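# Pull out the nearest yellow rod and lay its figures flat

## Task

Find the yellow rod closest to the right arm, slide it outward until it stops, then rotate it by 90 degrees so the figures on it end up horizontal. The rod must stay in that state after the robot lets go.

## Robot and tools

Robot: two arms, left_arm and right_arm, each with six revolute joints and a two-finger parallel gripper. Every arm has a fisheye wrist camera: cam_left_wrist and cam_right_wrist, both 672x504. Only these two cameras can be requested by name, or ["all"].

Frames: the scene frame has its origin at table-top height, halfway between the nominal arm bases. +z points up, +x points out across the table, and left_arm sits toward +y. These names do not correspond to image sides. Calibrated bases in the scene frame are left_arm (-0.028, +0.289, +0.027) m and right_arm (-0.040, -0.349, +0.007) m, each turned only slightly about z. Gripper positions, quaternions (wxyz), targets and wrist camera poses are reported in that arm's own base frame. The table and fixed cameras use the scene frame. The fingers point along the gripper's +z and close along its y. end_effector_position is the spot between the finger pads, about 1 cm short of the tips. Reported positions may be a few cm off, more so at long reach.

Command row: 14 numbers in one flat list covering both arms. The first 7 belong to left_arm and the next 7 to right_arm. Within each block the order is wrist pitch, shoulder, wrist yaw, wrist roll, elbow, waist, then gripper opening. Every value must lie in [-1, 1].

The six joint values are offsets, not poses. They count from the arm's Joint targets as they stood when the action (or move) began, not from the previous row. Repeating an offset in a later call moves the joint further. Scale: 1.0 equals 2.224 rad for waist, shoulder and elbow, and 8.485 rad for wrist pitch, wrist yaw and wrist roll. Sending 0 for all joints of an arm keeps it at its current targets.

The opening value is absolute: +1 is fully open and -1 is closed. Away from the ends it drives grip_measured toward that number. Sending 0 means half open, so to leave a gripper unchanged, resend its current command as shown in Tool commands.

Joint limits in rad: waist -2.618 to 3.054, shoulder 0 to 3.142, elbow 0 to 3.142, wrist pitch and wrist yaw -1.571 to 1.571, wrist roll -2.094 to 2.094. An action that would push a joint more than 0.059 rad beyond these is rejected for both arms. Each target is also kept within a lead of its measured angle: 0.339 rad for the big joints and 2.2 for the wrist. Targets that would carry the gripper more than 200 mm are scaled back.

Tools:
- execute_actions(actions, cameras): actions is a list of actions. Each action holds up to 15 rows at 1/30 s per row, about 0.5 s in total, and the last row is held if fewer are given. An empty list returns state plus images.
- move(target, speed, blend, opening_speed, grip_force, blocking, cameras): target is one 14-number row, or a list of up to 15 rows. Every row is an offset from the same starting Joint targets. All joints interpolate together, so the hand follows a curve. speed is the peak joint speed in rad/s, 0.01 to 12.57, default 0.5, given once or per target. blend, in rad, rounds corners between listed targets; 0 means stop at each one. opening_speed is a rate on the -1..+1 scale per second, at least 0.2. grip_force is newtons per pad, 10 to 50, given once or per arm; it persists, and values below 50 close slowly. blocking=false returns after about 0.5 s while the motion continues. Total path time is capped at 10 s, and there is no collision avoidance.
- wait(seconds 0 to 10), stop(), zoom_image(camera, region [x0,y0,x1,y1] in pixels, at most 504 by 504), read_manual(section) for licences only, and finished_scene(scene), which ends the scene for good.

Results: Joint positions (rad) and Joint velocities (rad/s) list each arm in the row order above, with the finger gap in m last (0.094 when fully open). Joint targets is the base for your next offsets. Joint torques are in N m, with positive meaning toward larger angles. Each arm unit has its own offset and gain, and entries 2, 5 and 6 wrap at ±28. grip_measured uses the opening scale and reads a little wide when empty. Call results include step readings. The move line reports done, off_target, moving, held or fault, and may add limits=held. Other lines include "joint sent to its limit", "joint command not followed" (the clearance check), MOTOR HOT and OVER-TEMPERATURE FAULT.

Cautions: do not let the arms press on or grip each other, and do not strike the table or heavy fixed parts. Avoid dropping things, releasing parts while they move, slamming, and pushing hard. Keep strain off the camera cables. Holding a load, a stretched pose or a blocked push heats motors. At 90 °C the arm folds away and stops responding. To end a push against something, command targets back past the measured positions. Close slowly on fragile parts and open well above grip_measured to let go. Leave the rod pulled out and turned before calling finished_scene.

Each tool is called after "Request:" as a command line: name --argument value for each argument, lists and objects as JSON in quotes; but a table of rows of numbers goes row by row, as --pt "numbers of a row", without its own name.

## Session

Request:
execute_actions --actions '[]'

Request:
zoom_image --camera "cam_right_wrist" --region '[100, 60, 500, 320]'

Scene clock: 0.00 s.
left_arm: end_effector_position=(+0.4067, +0.0376, +0.1163) grip_measured=+1.000 end_effector_quat_wxyz=(+0.597, -0.093, +0.793, +0.071) | right_arm: end_effector_position=(+0.3928, -0.0048, +0.1143) grip_measured=+1.000 end_effector_quat_wxyz=(+0.608, +0.033, +0.793, -0.013)
Joint names: [wrist pitch, shoulder, wrist yaw, wrist roll, elbow, waist]
Joint positions: left_arm=[0.845 1.542 -0.242 -0.068 0.409 -0.016 0.094] | right_arm=[0.909 1.498 0.082 0.042 0.325 0.023 0.094]
Joint velocities: within noise
Joint torques (N m): no reading
Heat: left arm: 45 °C; right arm: 39 °C.
Joint targets: left_arm=[0.833 1.540 -0.243 -0.068 0.411 -0.016] | right_arm=[0.899 1.495 0.080 0.043 0.328 0.023]
Tool commands: left_gripper/opening=+1.0 right_gripper/opening=+1.0
camera_calibration:
cam_left_wrist: T_world_to_cam=[[0.207287, -0.962694, 0.173931, -0.0790407], [-0.569143, -0.263281, -0.778948, 0.366677], [0.795681, 0.062474, -0.602485, -0.132805], [0, 0, 0, 1]] pos_world=[0.330746, 0.0287439, 0.219357]
cam_right_wrist: T_world_to_cam=[[-0.0674914, -0.98389, 0.165543, -0.00657283], [-0.627243, -0.0871895, -0.773928, 0.366259], [0.775894, -0.156069, -0.611254, -0.115862], [0, 0, 0, 1]] pos_world=[0.319186, 0.0073845, 0.213725]

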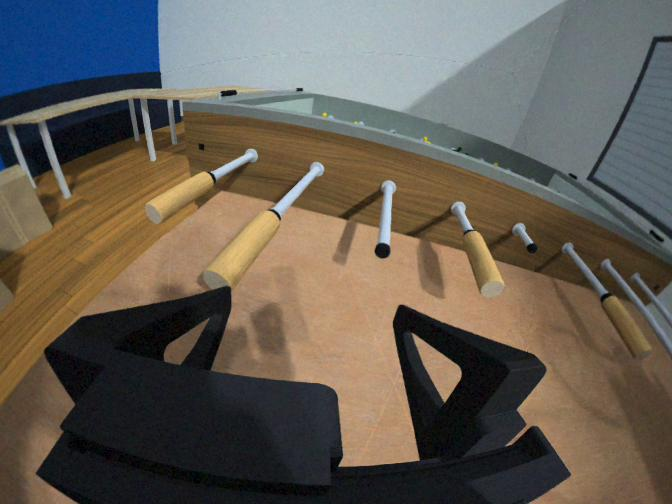

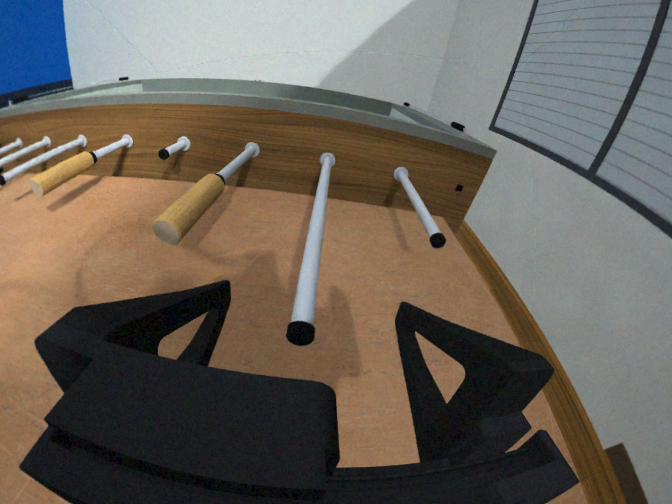

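Scaled by 1.260 from the camera's 672x504 image, which has a finer 960x720 frame.

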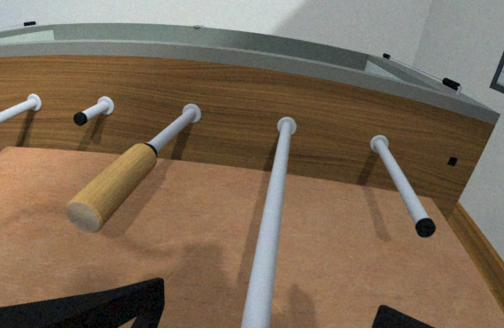

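Request:
move --pt "0 0 0 0 0 0 1 0 0 0.0546 -0.0051 0 0.2068 1" --pt "0 0 0 0 0 0 1 0.0632 0.3435 0.0546 -0.0051 0.2005 0.2068 1" --blend 0.1 --cameras '["cam_right_wrist"]'

Scene clock: 45.47 s.
left_arm: end_effector_position=(+0.4067, +0.0376, +0.1163) grip_measured=+1.000 end_effector_quat_wxyz=(+0.597, -0.093, +0.793, +0.071) | right_arm: end_effector_position=(+0.4765, +0.1411, +0.0682) grip_measured=+1.000 end_effector_quat_wxyz=(+0.681, +0.011, +0.731, -0.037)
Joint names: [wrist pitch, shoulder, wrist yaw, wrist roll, elbow, waist]
Joint positions: left_arm=[0.845 1.542 -0.242 -0.068 0.409 -0.016 0.094] | right_arm=[1.408 2.242 0.543 0.002 0.754 0.474 0.094]
Joint torques (N m): left_arm=[1.86 -6.53 -0.07 0.01 5.5 -0.09] | right_arm=[1.94 -7.3 0.08 -0.02 5.09 0.75]
Heat: left arm: 46 °C; right arm: 43 °C.
Joint targets: left_arm=[0.833 1.540 -0.243 -0.068 0.411 -0.016] | right_arm=[1.435 2.259 0.544 0.000 0.774 0.483]
move: done
camera_calibration:
cam_right_wrist: T_world_to_cam=[[-0.102024, -0.970287, 0.219397, 0.161167], [-0.470785, -0.147192, -0.869883, 0.336255], [0.876329, -0.192038, -0.441779, -0.2406], [0, 0, 0, 1]] pos_world=[0.385591, 0.159668, 0.150851]
Images, in order (width x height): cam_right_wrist 672x504.

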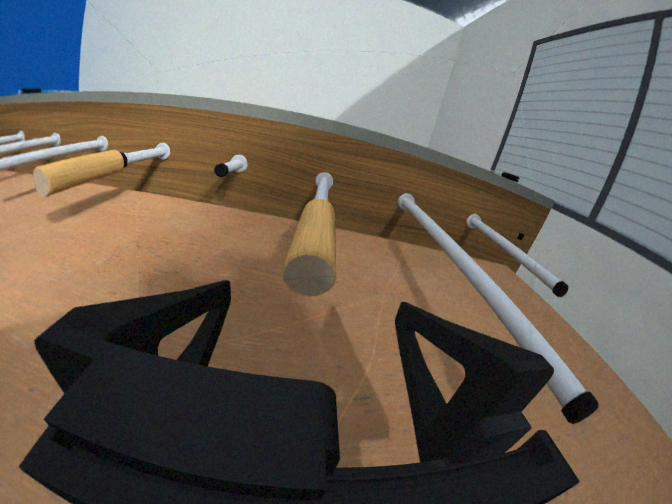

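Request:
move --target '[0,0,0,0,0,0,1,-0.0194,0.0962,-0.0126,0,0.1877,-0.0508,1]' --speed 0.4 --cameras '["cam_right_wrist"]'

Scene clock: 58.40 s.
left_arm: end_effector_position=(+0.4067, +0.0376, +0.1163) grip_measured=+1.000 end_effector_quat_wxyz=(+0.597, -0.093, +0.793, +0.071) | right_arm: end_effector_position=(+0.5711, +0.1425, +0.0718) grip_measured=+1.000 end_effector_quat_wxyz=(+0.709, +0.028, +0.704, -0.025)
Joint names: [wrist pitch, shoulder, wrist yaw, wrist roll, elbow, waist]
Joint positions: left_arm=[0.845 1.542 -0.242 -0.068 0.409 -0.016 0.094] | right_arm=[1.286 2.447 0.452 0.002 1.169 0.377 0.094]
Joint torques (N m): left_arm=[1.87 -6.5 -0.06 0.01 5.52 -0.03] | right_arm=[1.57 -8.94 -0.12 -0.02 6.41 -0.66]
Heat: left arm: 46 °C; right arm: 43 °C.
Joint targets: left_arm=[0.833 1.540 -0.243 -0.068 0.411 -0.016] | right_arm=[1.270 2.473 0.436 0.000 1.192 0.370]
move: done
camera_calibration:
cam_right_wrist: T_world_to_cam=[[-0.123939, -0.97718, 0.172507, 0.188325], [-0.402177, -0.109461, -0.908995, 0.342397], [0.907134, -0.182038, -0.379433, -0.345115], [0, 0, 0, 1]] pos_world=[0.474111, 0.158682, 0.147801]
Images, in order (width x height): cam_right_wrist 672x504.

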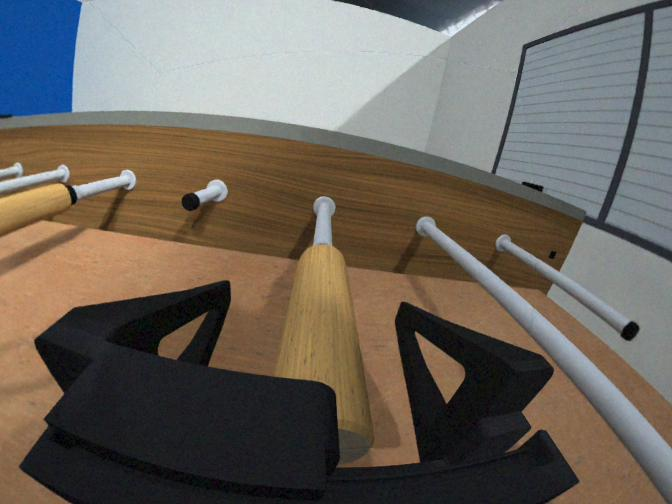

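Request:
move --target '[0,0,0,0,0,0,1,0,0,0,0,0,0,-1]' --opening_speed 0.8

Request:
move --target '[0,0,0,0,0,0,1,0,0,0,-0.187,0,0,-1]' --speed 0.9 --cameras '["all"]'

Scene clock: 66.40 s.
left_arm: end_effector_position=(+0.4067, +0.0376, +0.1163) grip_measured=+1.000 end_effector_quat_wxyz=(+0.597, -0.093, +0.793, +0.071) | right_arm: end_effector_position=(+0.5711, +0.1417, +0.0716) grip_measured=-0.298 end_effector_quat_wxyz=(+0.709, +0.029, +0.705, -0.027)
Joint names: [wrist pitch, shoulder, wrist yaw, wrist roll, elbow, waist]
Joint positions: left_arm=[0.845 1.542 -0.242 -0.068 0.409 -0.016 0.094] | right_arm=[1.285 2.447 0.457 0.001 1.169 0.377 0.033]
Joint torques (N m): left_arm=[1.87 -6.48 -0.07 0.01 5.52 -0.05] | right_arm=[1.58 -8.95 -0.19 -0.01 6.37 -0.65]
Heat: left arm: 46 °C; right arm: 44 °C.
Joint targets: left_arm=[0.833 1.540 -0.243 -0.068 0.411 -0.016] | right_arm=[1.270 2.473 0.437 0.000 1.192 0.370]
move: done

Scene clock: 69.10 s.
left_arm: end_effector_position=(+0.4067, +0.0376, +0.1163) grip_measured=+1.000 end_effector_quat_wxyz=(+0.597, -0.093, +0.793, +0.071) | right_arm: end_effector_position=(+0.5711, +0.1394, +0.0733) grip_measured=-0.299 end_effector_quat_wxyz=(+0.479, -0.473, +0.520, -0.525)
Joint names: [wrist pitch, shoulder, wrist yaw, wrist roll, elbow, waist]
Joint positions: left_arm=[0.845 1.542 -0.242 -0.068 0.409 -0.016 0.094] | right_arm=[1.29 2.447 0.471 -1.575 1.17 0.377 0.033]
Joint torques (N m): left_arm=[1.86 -6.52 -0.07 0.01 5.5 -0.03] | right_arm=[1.53 -8.95 -0.33 -0.12 6.27 -0.65]
Heat: left arm: 46 °C; right arm: 44 °C.
Joint targets: left_arm=[0.833 1.540 -0.243 -0.068 0.411 -0.016] | right_arm=[1.270 2.473 0.437 -1.587 1.192 0.370]
move: done
camera_calibration:
cam_left_wrist: T_world_to_cam=[[0.207287, -0.962694, 0.173931, -0.0790407], [-0.569143, -0.263281, -0.778948, 0.366677], [0.795681, 0.062474, -0.602485, -0.132805], [0, 0, 0, 1]] pos_world=[0.330746, 0.0287439, 0.219357]
cam_right_wrist: T_world_to_cam=[[-0.0435478, 0.181652, 0.982398, -0.0818489], [-0.48318, -0.864508, 0.138434, 0.418139], [0.874438, -0.468646, 0.125418, -0.32353], [0, 0, 0, 1]] pos_world=[0.481379, 0.224731, 0.0630998]

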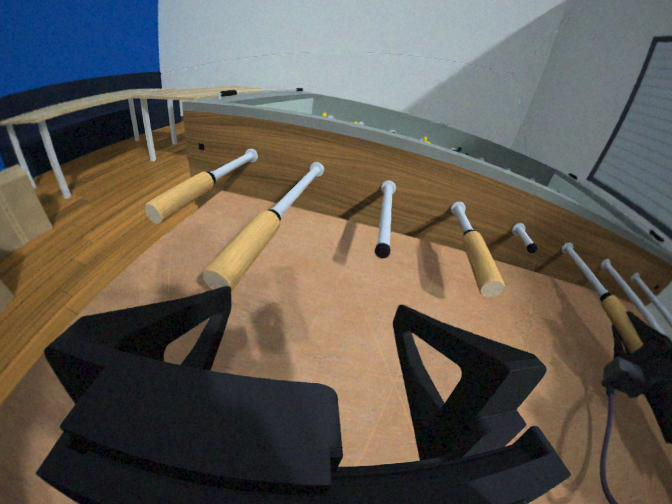

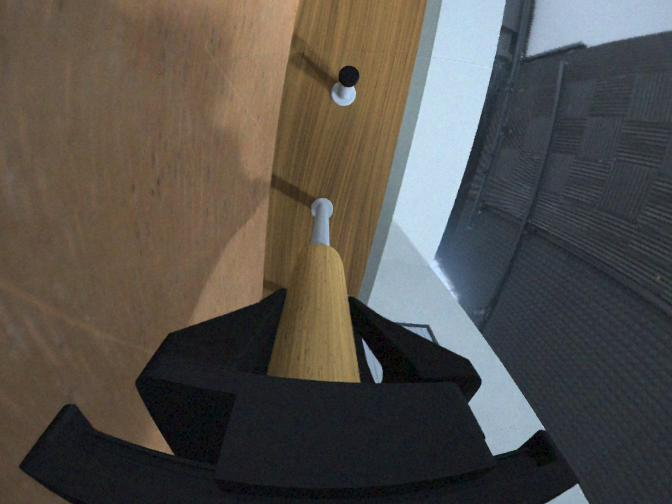

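Request:
move --target '[0,0,0,0,0,0,1,0.0211,-0.0466,0.0095,0,-0.1273,0.0363,-1]' --speed 0.22 --cameras '["cam_right_wrist"]'

Scene clock: 77.47 s.
left_arm: end_effector_position=(+0.4067, +0.0376, +0.1163) grip_measured=+1.000 end_effector_quat_wxyz=(+0.597, -0.093, +0.793, +0.071) | right_arm: end_effector_position=(+0.5155, +0.1452, +0.0692) grip_measured=-0.300 end_effector_quat_wxyz=(+0.482, -0.476, +0.517, -0.523)
Joint names: [wrist pitch, shoulder, wrist yaw, wrist roll, elbow, waist]
Joint positions: left_arm=[0.845 1.542 -0.242 -0.068 0.409 -0.016 0.094] | right_arm=[1.458 2.378 0.524 -1.577 0.935 0.442 0.033]
Joint torques (N m): left_arm=[1.84 -6.52 -0.07 0.01 5.52 -0.02] | right_arm=[1.61 -10.37 -0.03 -0.1 1.83 0.76]
Heat: left arm: 46 °C; right arm: 43 °C.
Joint targets: left_arm=[0.833 1.540 -0.243 -0.068 0.411 -0.016] | right_arm=[1.449 2.370 0.517 -1.587 0.909 0.450]
move: done
camera_calibration:
cam_right_wrist: T_world_to_cam=[[-0.047216, 0.181522, 0.982253, -0.0794588], [-0.473465, -0.869934, 0.138007, 0.392641], [0.879546, -0.458546, 0.127019, -0.275826], [0, 0, 0, 1]] pos_world=[0.424752, 0.229516, 0.0588968]
Images, in order (width x height): cam_right_wrist 672x504.

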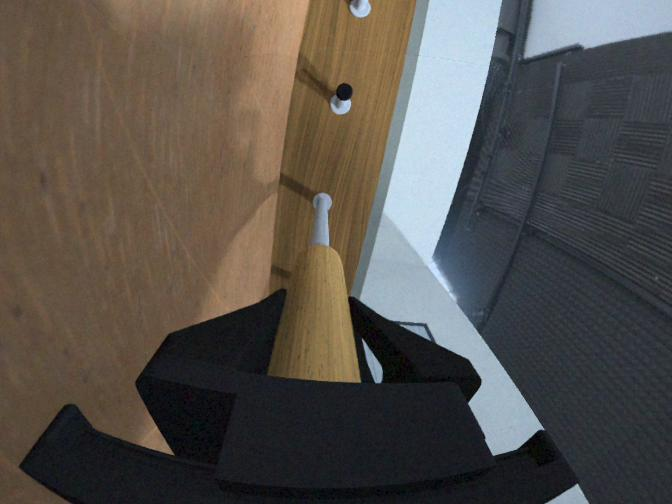

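Request:
move --target '[0,0,0,0,0,0,1,-0.004,-0.037,0.0047,0,-0.0444,0.0179,-1]' --speed 0.2 --cameras '["cam_right_wrist"]'

Scene clock: 84.83 s.
left_arm: end_effector_position=(+0.4067, +0.0376, +0.1163) grip_measured=+1.000 end_effector_quat_wxyz=(+0.597, -0.093, +0.793, +0.071) | right_arm: end_effector_position=(+0.4911, +0.1483, +0.0720) grip_measured=-0.300 end_effector_quat_wxyz=(+0.473, -0.486, +0.519, -0.520)
Joint names: [wrist pitch, shoulder, wrist yaw, wrist roll, elbow, waist]
Joint positions: left_arm=[0.845 1.542 -0.242 -0.068 0.409 -0.016 0.094] | right_arm=[1.461 2.31 0.558 -1.577 0.834 0.479 0.033]
Joint torques (N m): left_arm=[1.86 -6.5 -0.07 0 5.49 -0.08] | right_arm=[1.28 -11.02 0.03 -0.1 1.81 1.06]
Heat: left arm: 46 °C; right arm: 43 °C.
Joint targets: left_arm=[0.833 1.540 -0.243 -0.068 0.411 -0.016] | right_arm=[1.415 2.287 0.557 -1.587 0.810 0.490]
move: off_target (right_arm); right_arm: the wrist pitch is farthest, 0.046 rad from its target
camera_calibration:
cam_right_wrist: T_world_to_cam=[[-0.0211333, 0.194479, 0.980679, -0.098506], [-0.467466, -0.868993, 0.162257, 0.378589], [0.883758, -0.455005, 0.109277, -0.254615], [0, 0, 0, 1]] pos_world=[0.399914, 0.232298, 0.0629977]
Images, in order (width x height): cam_right_wrist 672x504.

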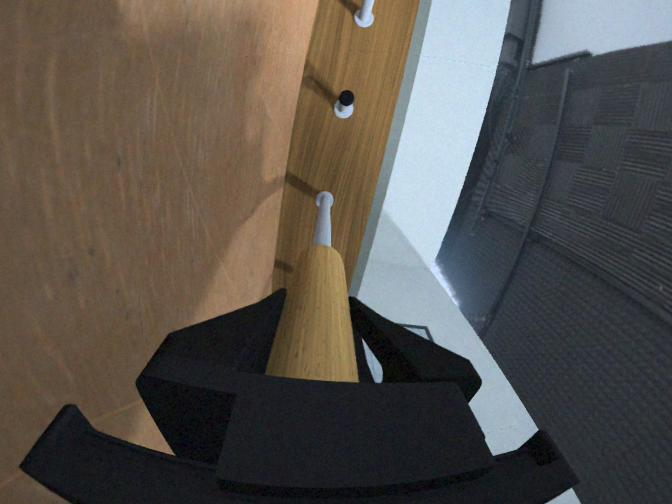

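Request:
move --target '[0,0,0,0,0,0,1,-0.0105,-0.0782,0.0099,0,-0.0831,0.0376,-1]' --speed 0.2 --cameras '["cam_right_wrist"]'

Scene clock: 93.87 s.
left_arm: end_effector_position=(+0.4067, +0.0376, +0.1163) grip_measured=+1.000 end_effector_quat_wxyz=(+0.597, -0.093, +0.793, +0.071) | right_arm: end_effector_position=(+0.4852, +0.1455, +0.0809) grip_measured=-0.290 end_effector_quat_wxyz=(-0.451, +0.507, -0.524, +0.514)
Joint names: [wrist pitch, shoulder, wrist yaw, wrist roll, elbow, waist]
Joint positions: left_arm=[0.845 1.542 -0.242 -0.068 0.409 -0.016 0.094] | right_arm=[1.338 2.21 0.56 -1.58 0.796 0.48 0.033]
Joint torques (N m): left_arm=[1.87 -6.52 -0.07 0.01 5.5 -0.06] | right_arm=[1.59 -16.84 0.95 -0.07 -9.11 8.42]
Heat: left arm: 46 °C; right arm: 43 °C.
Joint targets: left_arm=[0.833 1.540 -0.243 -0.068 0.411 -0.016] | right_arm=[1.326 2.113 0.641 -1.587 0.625 0.574]
move: off_target (right_arm); right_arm: the elbow is farthest, 0.171 rad from its target
camera_calibration:
cam_right_wrist: T_world_to_cam=[[0.0318045, 0.224559, 0.973941, -0.136382], [-0.457831, -0.862921, 0.213912, 0.362254], [0.88847, -0.452704, 0.0753651, -0.251513], [0, 0, 0, 1]] pos_world=[0.39365, 0.229361, 0.0742926]
Images, in order (width x height): cam_right_wrist 672x504.

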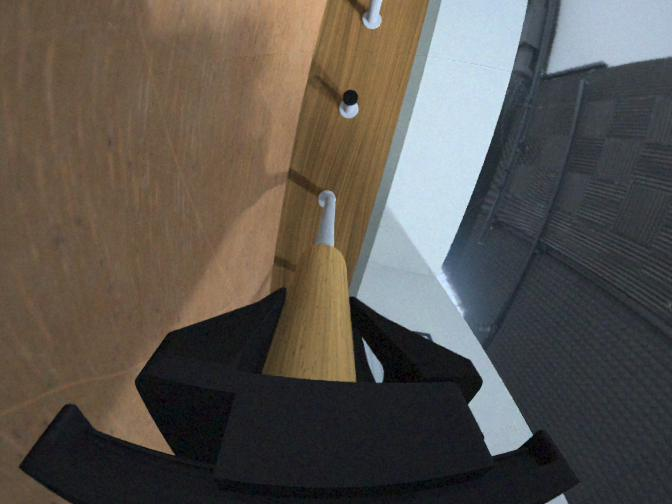

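Request:
move --target '[0,0,0,0,0,0,1,0.0022,0.0504,-0.0088,0,0.0674,-0.0378,-1]'

Request:
move --target '[0,0,0,0,0,0,1,0,0,0,0,0,0,0.5]' --opening_speed 0.8 --cameras '["cam_right_wrist"]'

Scene clock: 99.60 s.
left_arm: end_effector_position=(+0.4067, +0.0376, +0.1163) grip_measured=+1.000 end_effector_quat_wxyz=(+0.597, -0.093, +0.793, +0.071) | right_arm: end_effector_position=(+0.4886, +0.1456, +0.0792) grip_measured=-0.288 end_effector_quat_wxyz=(-0.458, +0.503, -0.521, +0.516)
Joint names: [wrist pitch, shoulder, wrist yaw, wrist roll, elbow, waist]
Joint positions: left_arm=[0.845 1.542 -0.242 -0.068 0.409 -0.016 0.094] | right_arm=[1.37 2.237 0.55 -1.582 0.809 0.474 0.033]
Joint torques (N m): left_arm=[1.85 -6.49 -0.07 0.01 5.5 -0.06] | right_arm=[1.47 -9.87 0.24 -0.05 1.37 1.46]
Heat: left arm: 46 °C; right arm: 43 °C.
Joint targets: left_arm=[0.833 1.540 -0.243 -0.068 0.411 -0.016] | right_arm=[1.345 2.225 0.566 -1.587 0.775 0.490]
move: done

Scene clock: 101.70 s.
left_arm: end_effector_position=(+0.4067, +0.0376, +0.1163) grip_measured=+1.000 end_effector_quat_wxyz=(+0.597, -0.093, +0.793, +0.071) | right_arm: end_effector_position=(+0.4824, +0.1447, +0.0657) grip_measured=+0.498 end_effector_quat_wxyz=(-0.436, +0.521, -0.525, +0.513)
Joint names: [wrist pitch, shoulder, wrist yaw, wrist roll, elbow, waist]
Joint positions: left_arm=[0.845 1.542 -0.242 -0.068 0.409 -0.016 0.094] | right_arm=[1.337 2.238 0.563 -1.589 0.79 0.482 0.07]
Joint torques (N m): left_arm=[1.85 -6.5 -0.05 0.01 5.52 -0.05] | right_arm=[1.76 -9.81 0.12 0.02 2.61 0.76]
Heat: left arm: 45 °C; right arm: 43 °C.
Joint targets: left_arm=[0.833 1.540 -0.243 -0.068 0.411 -0.016] | right_arm=[1.345 2.226 0.567 -1.587 0.775 0.490]
move: done
camera_calibration:
cam_right_wrist: T_world_to_cam=[[0.0618622, 0.248611, 0.966626, -0.138715], [-0.450708, -0.857154, 0.2493, 0.356911], [0.890526, -0.451088, 0.0590254, -0.24847], [0, 0, 0, 1]] pos_world=[0.390713, 0.228331, 0.0597743]
Images, in order (width x height): cam_right_wrist 672x504.

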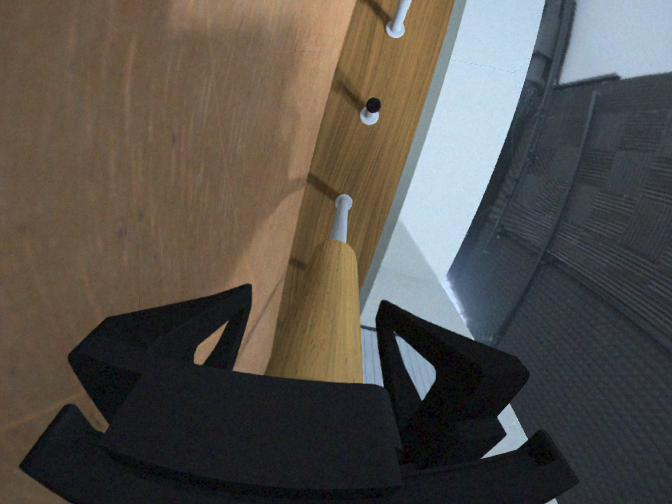

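Request:
finished_scene --scene 2

The scene is finished: the task was done.


## Next scene

The same job, from a new start.

Request:
execute_actions --actions '[]'

Scene clock: 0.00 s.
left_arm: end_effector_position=(+0.4148, +0.0165, +0.1259) grip_measured=+1.000 end_effector_quat_wxyz=(+0.618, -0.002, +0.786, +0.007) | right_arm: end_effector_position=(+0.3922, -0.0470, +0.1045) grip_measured=+1.000 end_effector_quat_wxyz=(+0.587, +0.099, +0.798, -0.097)
Joint names: [wrist pitch, shoulder, wrist yaw, wrist roll, elbow, waist]
Joint positions: left_arm=[0.901 1.55 0.039 0.018 0.411 0.054 0.094] | right_arm=[0.87 1.537 0.277 0.046 0.357 0.003 0.094]
Joint velocities: within noise
Joint torques (N m): no reading
Heat: left arm: 43 °C; right arm: 37 °C.
Joint targets: left_arm=[0.889 1.548 0.039 0.019 0.413 0.054] | right_arm=[0.861 1.534 0.277 0.048 0.360 0.003]
Tool commands: left_gripper/opening=+1.0 right_gripper/opening=+1.0
camera_calibration:
cam_left_wrist: T_world_to_cam=[[-0.0177666, -0.985889, 0.166453, -0.00796993], [-0.580802, -0.125334, -0.804339, 0.378982], [0.813851, -0.110967, -0.570379, -0.140833], [0, 0, 0, 1]] pos_world=[0.334589, 0.0240143, 0.225829]
cam_right_wrist: T_world_to_cam=[[-0.259579, -0.939623, 0.222998, 0.0249194], [-0.669667, 0.00876005, -0.74261, 0.372385], [0.695819, -0.3421, -0.631508, -0.103244], [0, 0, 0, 1]] pos_world=[0.327681, -0.015167, 0.20578]

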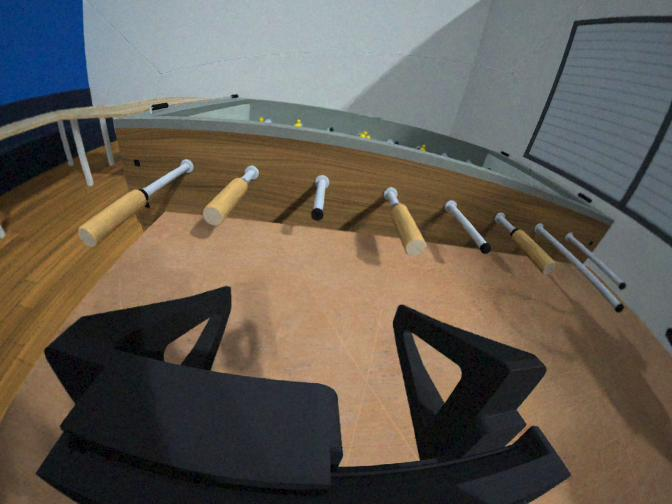

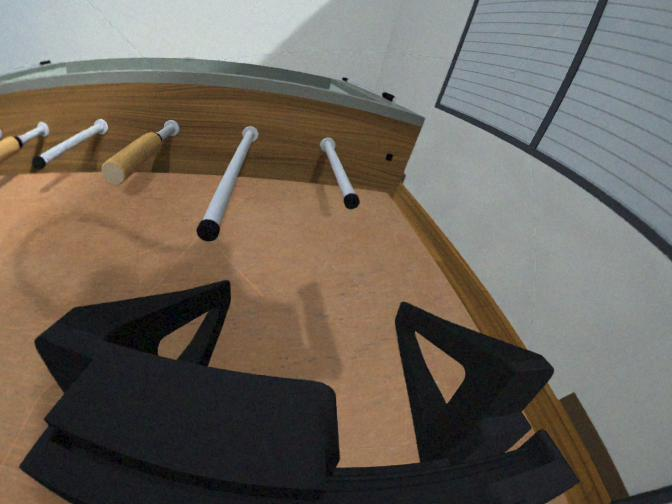

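Request:
move --pt "0 0 0 0 0 0 1 0 0 0.0253 -0.0057 0 0.1965 1" --pt "0 0 0 0 0 0 1 0.0478 0.4191 0.0253 -0.0057 0.3777 0.1965 1" --blend 0.1 --cameras '["cam_right_wrist"]'

Scene clock: 18.67 s.
left_arm: end_effector_position=(+0.4148, +0.0165, +0.1259) grip_measured=+1.000 end_effector_quat_wxyz=(+0.618, -0.002, +0.786, +0.007) | right_arm: end_effector_position=(+0.5635, +0.1673, +0.0686) grip_measured=+1.000 end_effector_quat_wxyz=(+0.703, +0.020, +0.710, -0.023)
Joint names: [wrist pitch, shoulder, wrist yaw, wrist roll, elbow, waist]
Joint positions: left_arm=[0.901 1.55 0.039 0.018 0.411 0.054 0.094] | right_arm=[1.26 2.447 0.492 0.001 1.175 0.432 0.094]
Joint torques (N m): left_arm=[1.84 -6.75 0 0.01 5.64 -0.06] | right_arm=[1.7 -9.57 0.05 -0.01 6.5 0.73]
Heat: left arm: 44 °C; right arm: 39 °C.
Joint targets: left_arm=[0.889 1.548 0.039 0.019 0.413 0.054] | right_arm=[1.267 2.467 0.492 -0.001 1.200 0.440]
move: done
camera_calibration:
cam_right_wrist: T_world_to_cam=[[-0.105914, -0.977313, 0.183418, 0.201256], [-0.416268, -0.123938, -0.900755, 0.348874], [0.903052, -0.171753, -0.393698, -0.333306], [0, 0, 0, 1]] pos_world=[0.467534, 0.182683, 0.146114]
Images, in order (width x height): cam_right_wrist 672x504.

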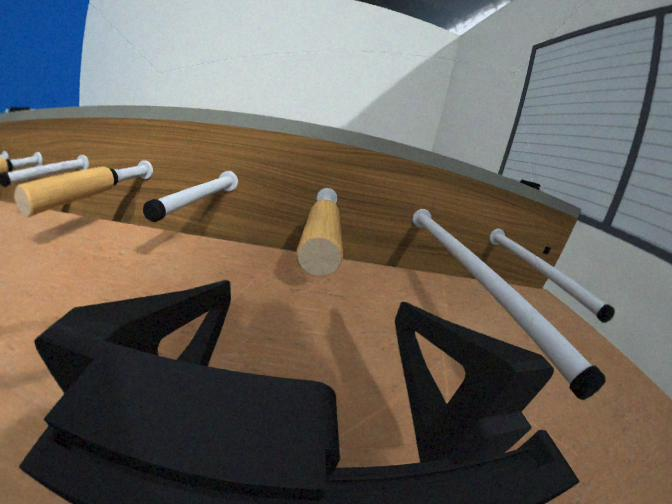

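Request:
move --target '[0,0,0,0,0,0,1,-0.0483,0.1402,-0.0129,0,0.3173,-0.0542,1]' --speed 0.45 --cameras '["cam_right_wrist"]'

Scene clock: 31.03 s.
left_arm: end_effector_position=(+0.4148, +0.0165, +0.1259) grip_measured=+1.000 end_effector_quat_wxyz=(+0.618, -0.002, +0.786, +0.007) | right_arm: end_effector_position=(+0.6882, +0.1629, +0.0743) grip_measured=+1.000 end_effector_quat_wxyz=(+0.711, +0.027, +0.703, -0.024)
Joint names: [wrist pitch, shoulder, wrist yaw, wrist roll, elbow, waist]
Joint positions: left_arm=[0.901 1.55 0.039 0.018 0.411 0.054 0.094] | right_arm=[0.882 2.747 0.402 0 1.877 0.331 0.094]
Joint torques (N m): left_arm=[1.87 -6.79 0 0.02 5.65 -0.03] | right_arm=[1.45 -11.71 -0.18 -0.01 8.5 -0.99]
Heat: left arm: 44 °C; right arm: 41 °C.
Joint targets: left_arm=[0.889 1.548 0.039 0.019 0.413 0.054] | right_arm=[0.857 2.778 0.382 -0.001 1.906 0.320]
move: done
camera_calibration:
cam_right_wrist: T_world_to_cam=[[-0.120948, -0.97751, 0.172758, 0.220232], [-0.39781, -0.111718, -0.910641, 0.391525], [0.909461, -0.178865, -0.375351, -0.449174], [0, 0, 0, 1]] pos_world=[0.590896, 0.178678, 0.149894]
Images, in order (width x height): cam_right_wrist 672x504.

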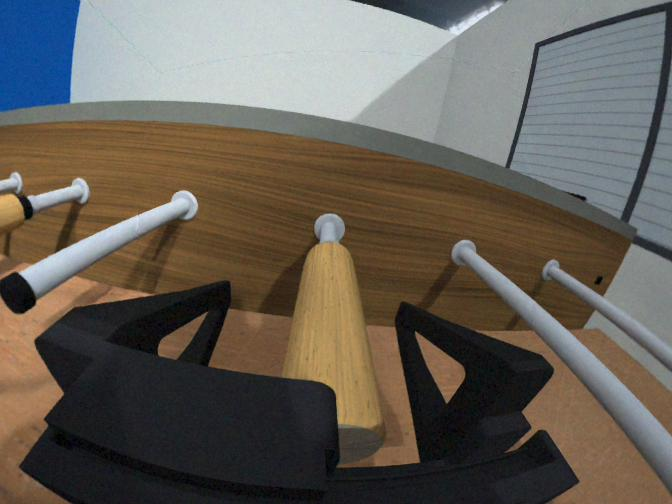

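Request:
move --target '[0,0,0,0,0,0,1,0,0,0,0,0,0,-1]' --opening_speed 0.8

Request:
move --target '[0,0,0,0,0,0,1,0,0,0,-0.1865,0,0,-1]' --speed 0.9 --cameras '["cam_right_wrist"]'

Scene clock: 40.07 s.
left_arm: end_effector_position=(+0.4148, +0.0165, +0.1259) grip_measured=+1.000 end_effector_quat_wxyz=(+0.618, -0.002, +0.786, +0.007) | right_arm: end_effector_position=(+0.6889, +0.1592, +0.0717) grip_measured=-0.298 end_effector_quat_wxyz=(+0.707, +0.028, +0.707, -0.030)
Joint names: [wrist pitch, shoulder, wrist yaw, wrist roll, elbow, waist]
Joint positions: left_arm=[0.901 1.55 0.039 0.018 0.411 0.054 0.094] | right_arm=[0.869 2.747 0.409 -0.002 1.878 0.327 0.033]
Joint torques (N m): left_arm=[1.87 -6.79 -0.01 0.02 5.68 -0.05] | right_arm=[1.57 -11.64 -0.24 0.02 8.42 -0.64]
Heat: left arm: 43 °C; right arm: 41 °C.
Joint targets: left_arm=[0.889 1.548 0.039 0.019 0.413 0.054] | right_arm=[0.856 2.778 0.382 -0.001 1.906 0.320]
move: done

Scene clock: 42.77 s.
left_arm: end_effector_position=(+0.4148, +0.0165, +0.1259) grip_measured=+1.000 end_effector_quat_wxyz=(+0.618, -0.002, +0.786, +0.007) | right_arm: end_effector_position=(+0.6897, +0.1554, +0.0771) grip_measured=-0.300 end_effector_quat_wxyz=(+0.482, -0.468, +0.522, -0.525)
Joint names: [wrist pitch, shoulder, wrist yaw, wrist roll, elbow, waist]
Joint positions: left_arm=[0.901 1.55 0.039 0.018 0.411 0.054 0.094] | right_arm=[0.883 2.747 0.422 -1.567 1.882 0.325 0.033]
Joint torques (N m): left_arm=[1.85 -6.83 -0.01 0.02 5.68 -0.1] | right_arm=[1.44 -11.66 -0.39 -0.17 8.09 -0.44]
Heat: left arm: 43 °C; right arm: 41 °C.
Joint targets: left_arm=[0.889 1.548 0.039 0.019 0.413 0.054] | right_arm=[0.857 2.778 0.383 -1.583 1.906 0.320]
move: off_target (right_arm); right_arm: the wrist yaw is farthest, 0.040 rad from its target
camera_calibration:
cam_right_wrist: T_world_to_cam=[[-0.0495326, 0.17269, 0.98373, -0.0779326], [-0.487312, -0.863925, 0.127122, 0.492333], [0.871822, -0.473087, 0.126946, -0.417788], [0, 0, 0, 1]] pos_world=[0.600297, 0.241147, 0.0671152]
Images, in order (width x height): cam_right_wrist 672x504.

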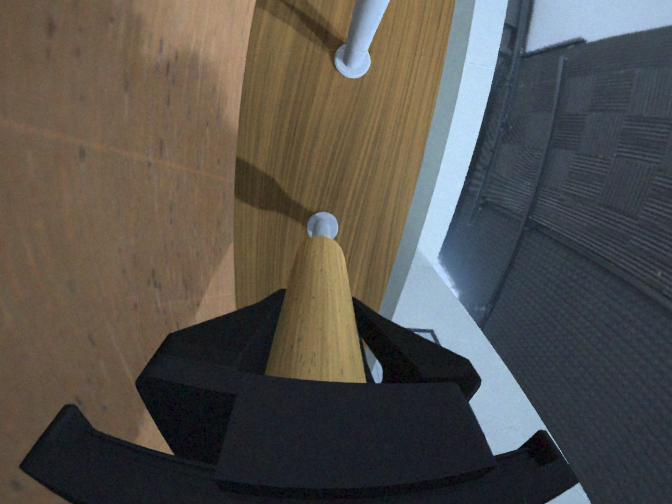

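Request:
move --pt "0 0 0 0 0 0 1 0.026 -0.0899 0.0062 0 -0.1826 0.0207 -1" --pt "0 0 0 0 0 0 1 0.0466 -0.1452 0.0132 0 -0.3159 0.0472 -1" --pt "0 0 0 0 0 0 1 0.0667 -0.1906 0.023 0 -0.4382 0.0845 -1" --blend 0.05 --speed 0.25 --cameras '["cam_right_wrist"]'

Scene clock: 64.00 s.
left_arm: end_effector_position=(+0.4148, +0.0165, +0.1259) grip_measured=+1.000 end_effector_quat_wxyz=(+0.618, -0.002, +0.786, +0.007) | right_arm: end_effector_position=(+0.5113, +0.1679, +0.0709) grip_measured=-0.300 end_effector_quat_wxyz=(+0.481, -0.479, +0.519, -0.520)
Joint names: [wrist pitch, shoulder, wrist yaw, wrist roll, elbow, waist]
Joint positions: left_arm=[0.901 1.55 0.039 0.018 0.411 0.054 0.094] | right_arm=[1.413 2.371 0.579 -1.572 0.961 0.5 0.033]
Joint torques (N m): left_arm=[1.87 -6.79 -0.01 0.02 5.67 -0.03] | right_arm=[1.72 -11.41 0.02 -0.12 1.76 0.75]
Heat: left arm: 43 °C; right arm: 42 °C.
Joint targets: left_arm=[0.889 1.548 0.039 0.019 0.413 0.054] | right_arm=[1.422 2.354 0.578 -1.583 0.931 0.508]
move: done
camera_calibration:
cam_right_wrist: T_world_to_cam=[[-0.0376086, 0.180915, 0.982779, -0.0902223], [-0.469299, -0.871471, 0.142466, 0.407986], [0.882238, -0.455859, 0.117678, -0.263146], [0, 0, 0, 1]] pos_world=[0.420232, 0.251913, 0.061511]
Images, in order (width x height): cam_right_wrist 672x504.

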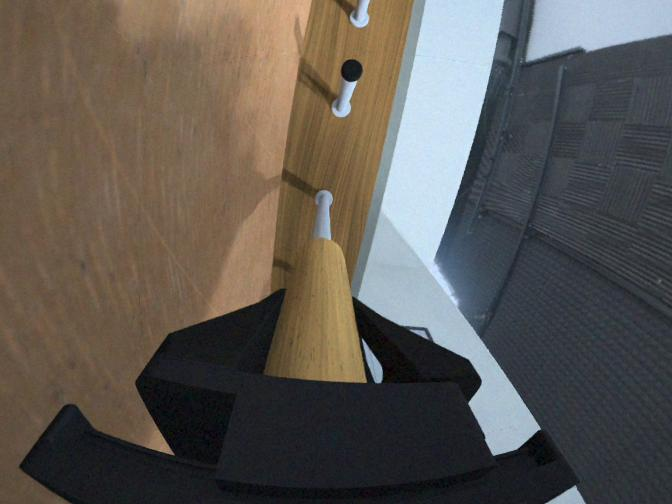

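Request:
move --pt "0 0 0 0 0 0 1 -0.004 -0.037 0.0049 0 -0.0444 0.0185 -1" --pt "0 0 0 0 0 0 1 -0.0125 -0.1 0.0132 0 -0.107 0.0495 -1" --blend 0.05 --speed 0.2 --cameras '["cam_right_wrist"]'

Scene clock: 72.03 s.
left_arm: end_effector_position=(+0.4148, +0.0165, +0.1259) grip_measured=+1.000 end_effector_quat_wxyz=(+0.618, -0.002, +0.786, +0.007) | right_arm: end_effector_position=(+0.5055, +0.1655, +0.0826) grip_measured=-0.290 end_effector_quat_wxyz=(-0.451, +0.514, -0.518, +0.514)
Joint names: [wrist pitch, shoulder, wrist yaw, wrist roll, elbow, waist]
Joint positions: left_arm=[0.901 1.55 0.039 0.018 0.411 0.054 0.094] | right_arm=[1.26 2.25 0.564 -1.591 0.914 0.497 0.033]
Joint torques (N m): left_arm=[1.86 -6.78 0 0.01 5.63 -0.08] | right_arm=[2.15 -19.47 1.44 0.11 -12.59 10.81]
Heat: left arm: 43 °C; right arm: 43 °C.
Joint targets: left_arm=[0.889 1.548 0.039 0.019 0.413 0.054] | right_arm=[1.317 2.132 0.690 -1.583 0.693 0.618]
move: off_target (right_arm); blend cut to 0.0494 rad at target 1; right_arm: the elbow is farthest, 0.221 rad from its target
camera_calibration:
cam_right_wrist: T_world_to_cam=[[0.0299479, 0.236707, 0.971119, -0.143849], [-0.445679, -0.86647, 0.224944, 0.381942], [0.894692, -0.439544, 0.0795466, -0.26633], [0, 0, 0, 1]] pos_world=[0.412815, 0.247928, 0.074965]
Images, in order (width x height): cam_right_wrist 672x504.

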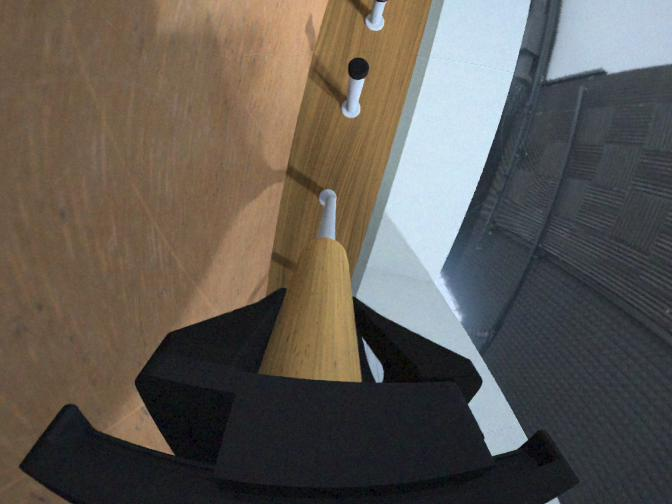

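Request:
move --target '[0,0,0,0,0,0,1,-0.001,0.0598,-0.0144,0,0.0855,-0.0508,-1]'

Request:
move --target '[0,0,0,0,0,0,1,0,0,0,0,0,0,0.5]' --opening_speed 0.8 --cameras '["cam_right_wrist"]'

Scene clock: 78.63 s.
left_arm: end_effector_position=(+0.4148, +0.0165, +0.1259) grip_measured=+1.000 end_effector_quat_wxyz=(+0.618, -0.002, +0.786, +0.007) | right_arm: end_effector_position=(+0.5097, +0.1656, +0.0798) grip_measured=-0.287 end_effector_quat_wxyz=(-0.459, +0.510, -0.515, +0.514)
Joint names: [wrist pitch, shoulder, wrist yaw, wrist roll, elbow, waist]
Joint positions: left_arm=[0.901 1.55 0.039 0.018 0.411 0.054 0.094] | right_arm=[1.293 2.28 0.55 -1.592 0.929 0.489 0.034]
Joint torques (N m): left_arm=[1.86 -6.86 0 0.01 5.65 -0.09] | right_arm=[1.79 -10.97 0.26 0.1 0.9 1.44]
Heat: left arm: 43 °C; right arm: 43 °C.
Joint targets: left_arm=[0.889 1.548 0.039 0.019 0.413 0.054] | right_arm=[1.308 2.265 0.568 -1.583 0.883 0.505]
move: off_target (right_arm); right_arm: the elbow is farthest, 0.046 rad from its target

Scene clock: 80.73 s.
left_arm: end_effector_position=(+0.4148, +0.0165, +0.1259) grip_measured=+1.000 end_effector_quat_wxyz=(+0.618, -0.002, +0.786, +0.007) | right_arm: end_effector_position=(+0.5013, +0.1634, +0.0676) grip_measured=+0.497 end_effector_quat_wxyz=(-0.444, +0.521, -0.519, +0.512)
Joint names: [wrist pitch, shoulder, wrist yaw, wrist roll, elbow, waist]
Joint positions: left_arm=[0.901 1.55 0.039 0.018 0.411 0.054 0.094] | right_arm=[1.285 2.281 0.563 -1.592 0.898 0.497 0.07]
Joint torques (N m): left_arm=[1.86 -6.83 0 0.02 5.67 -0.05] | right_arm=[1.86 -10.82 0.12 0.1 2.99 0.72]
Heat: left arm: 43 °C; right arm: 43 °C.
Joint targets: left_arm=[0.889 1.548 0.039 0.019 0.413 0.054] | right_arm=[1.308 2.265 0.567 -1.583 0.883 0.505]
move: done
camera_calibration:
cam_right_wrist: T_world_to_cam=[[0.0476545, 0.246644, 0.967934, -0.139077], [-0.440365, -0.864592, 0.241992, 0.377529], [0.896553, -0.437776, 0.0674117, -0.262685], [0, 0, 0, 1]] pos_world=[0.408389, 0.245714, 0.0609662]
Images, in order (width x height): cam_right_wrist 672x504.

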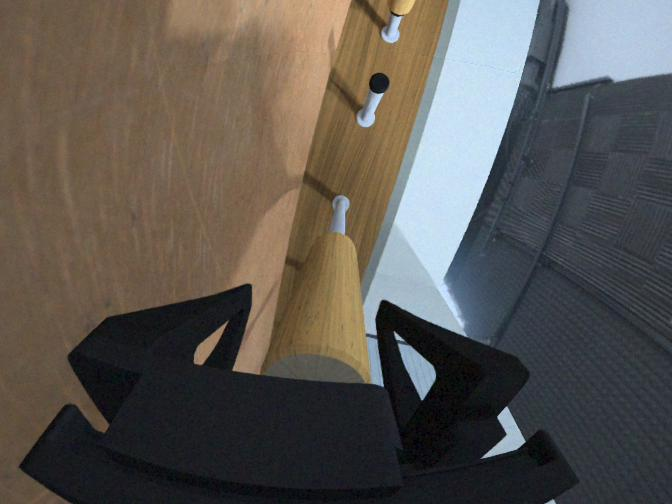

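Request:
finished_scene --scene 3

The scene is finished: the task was done.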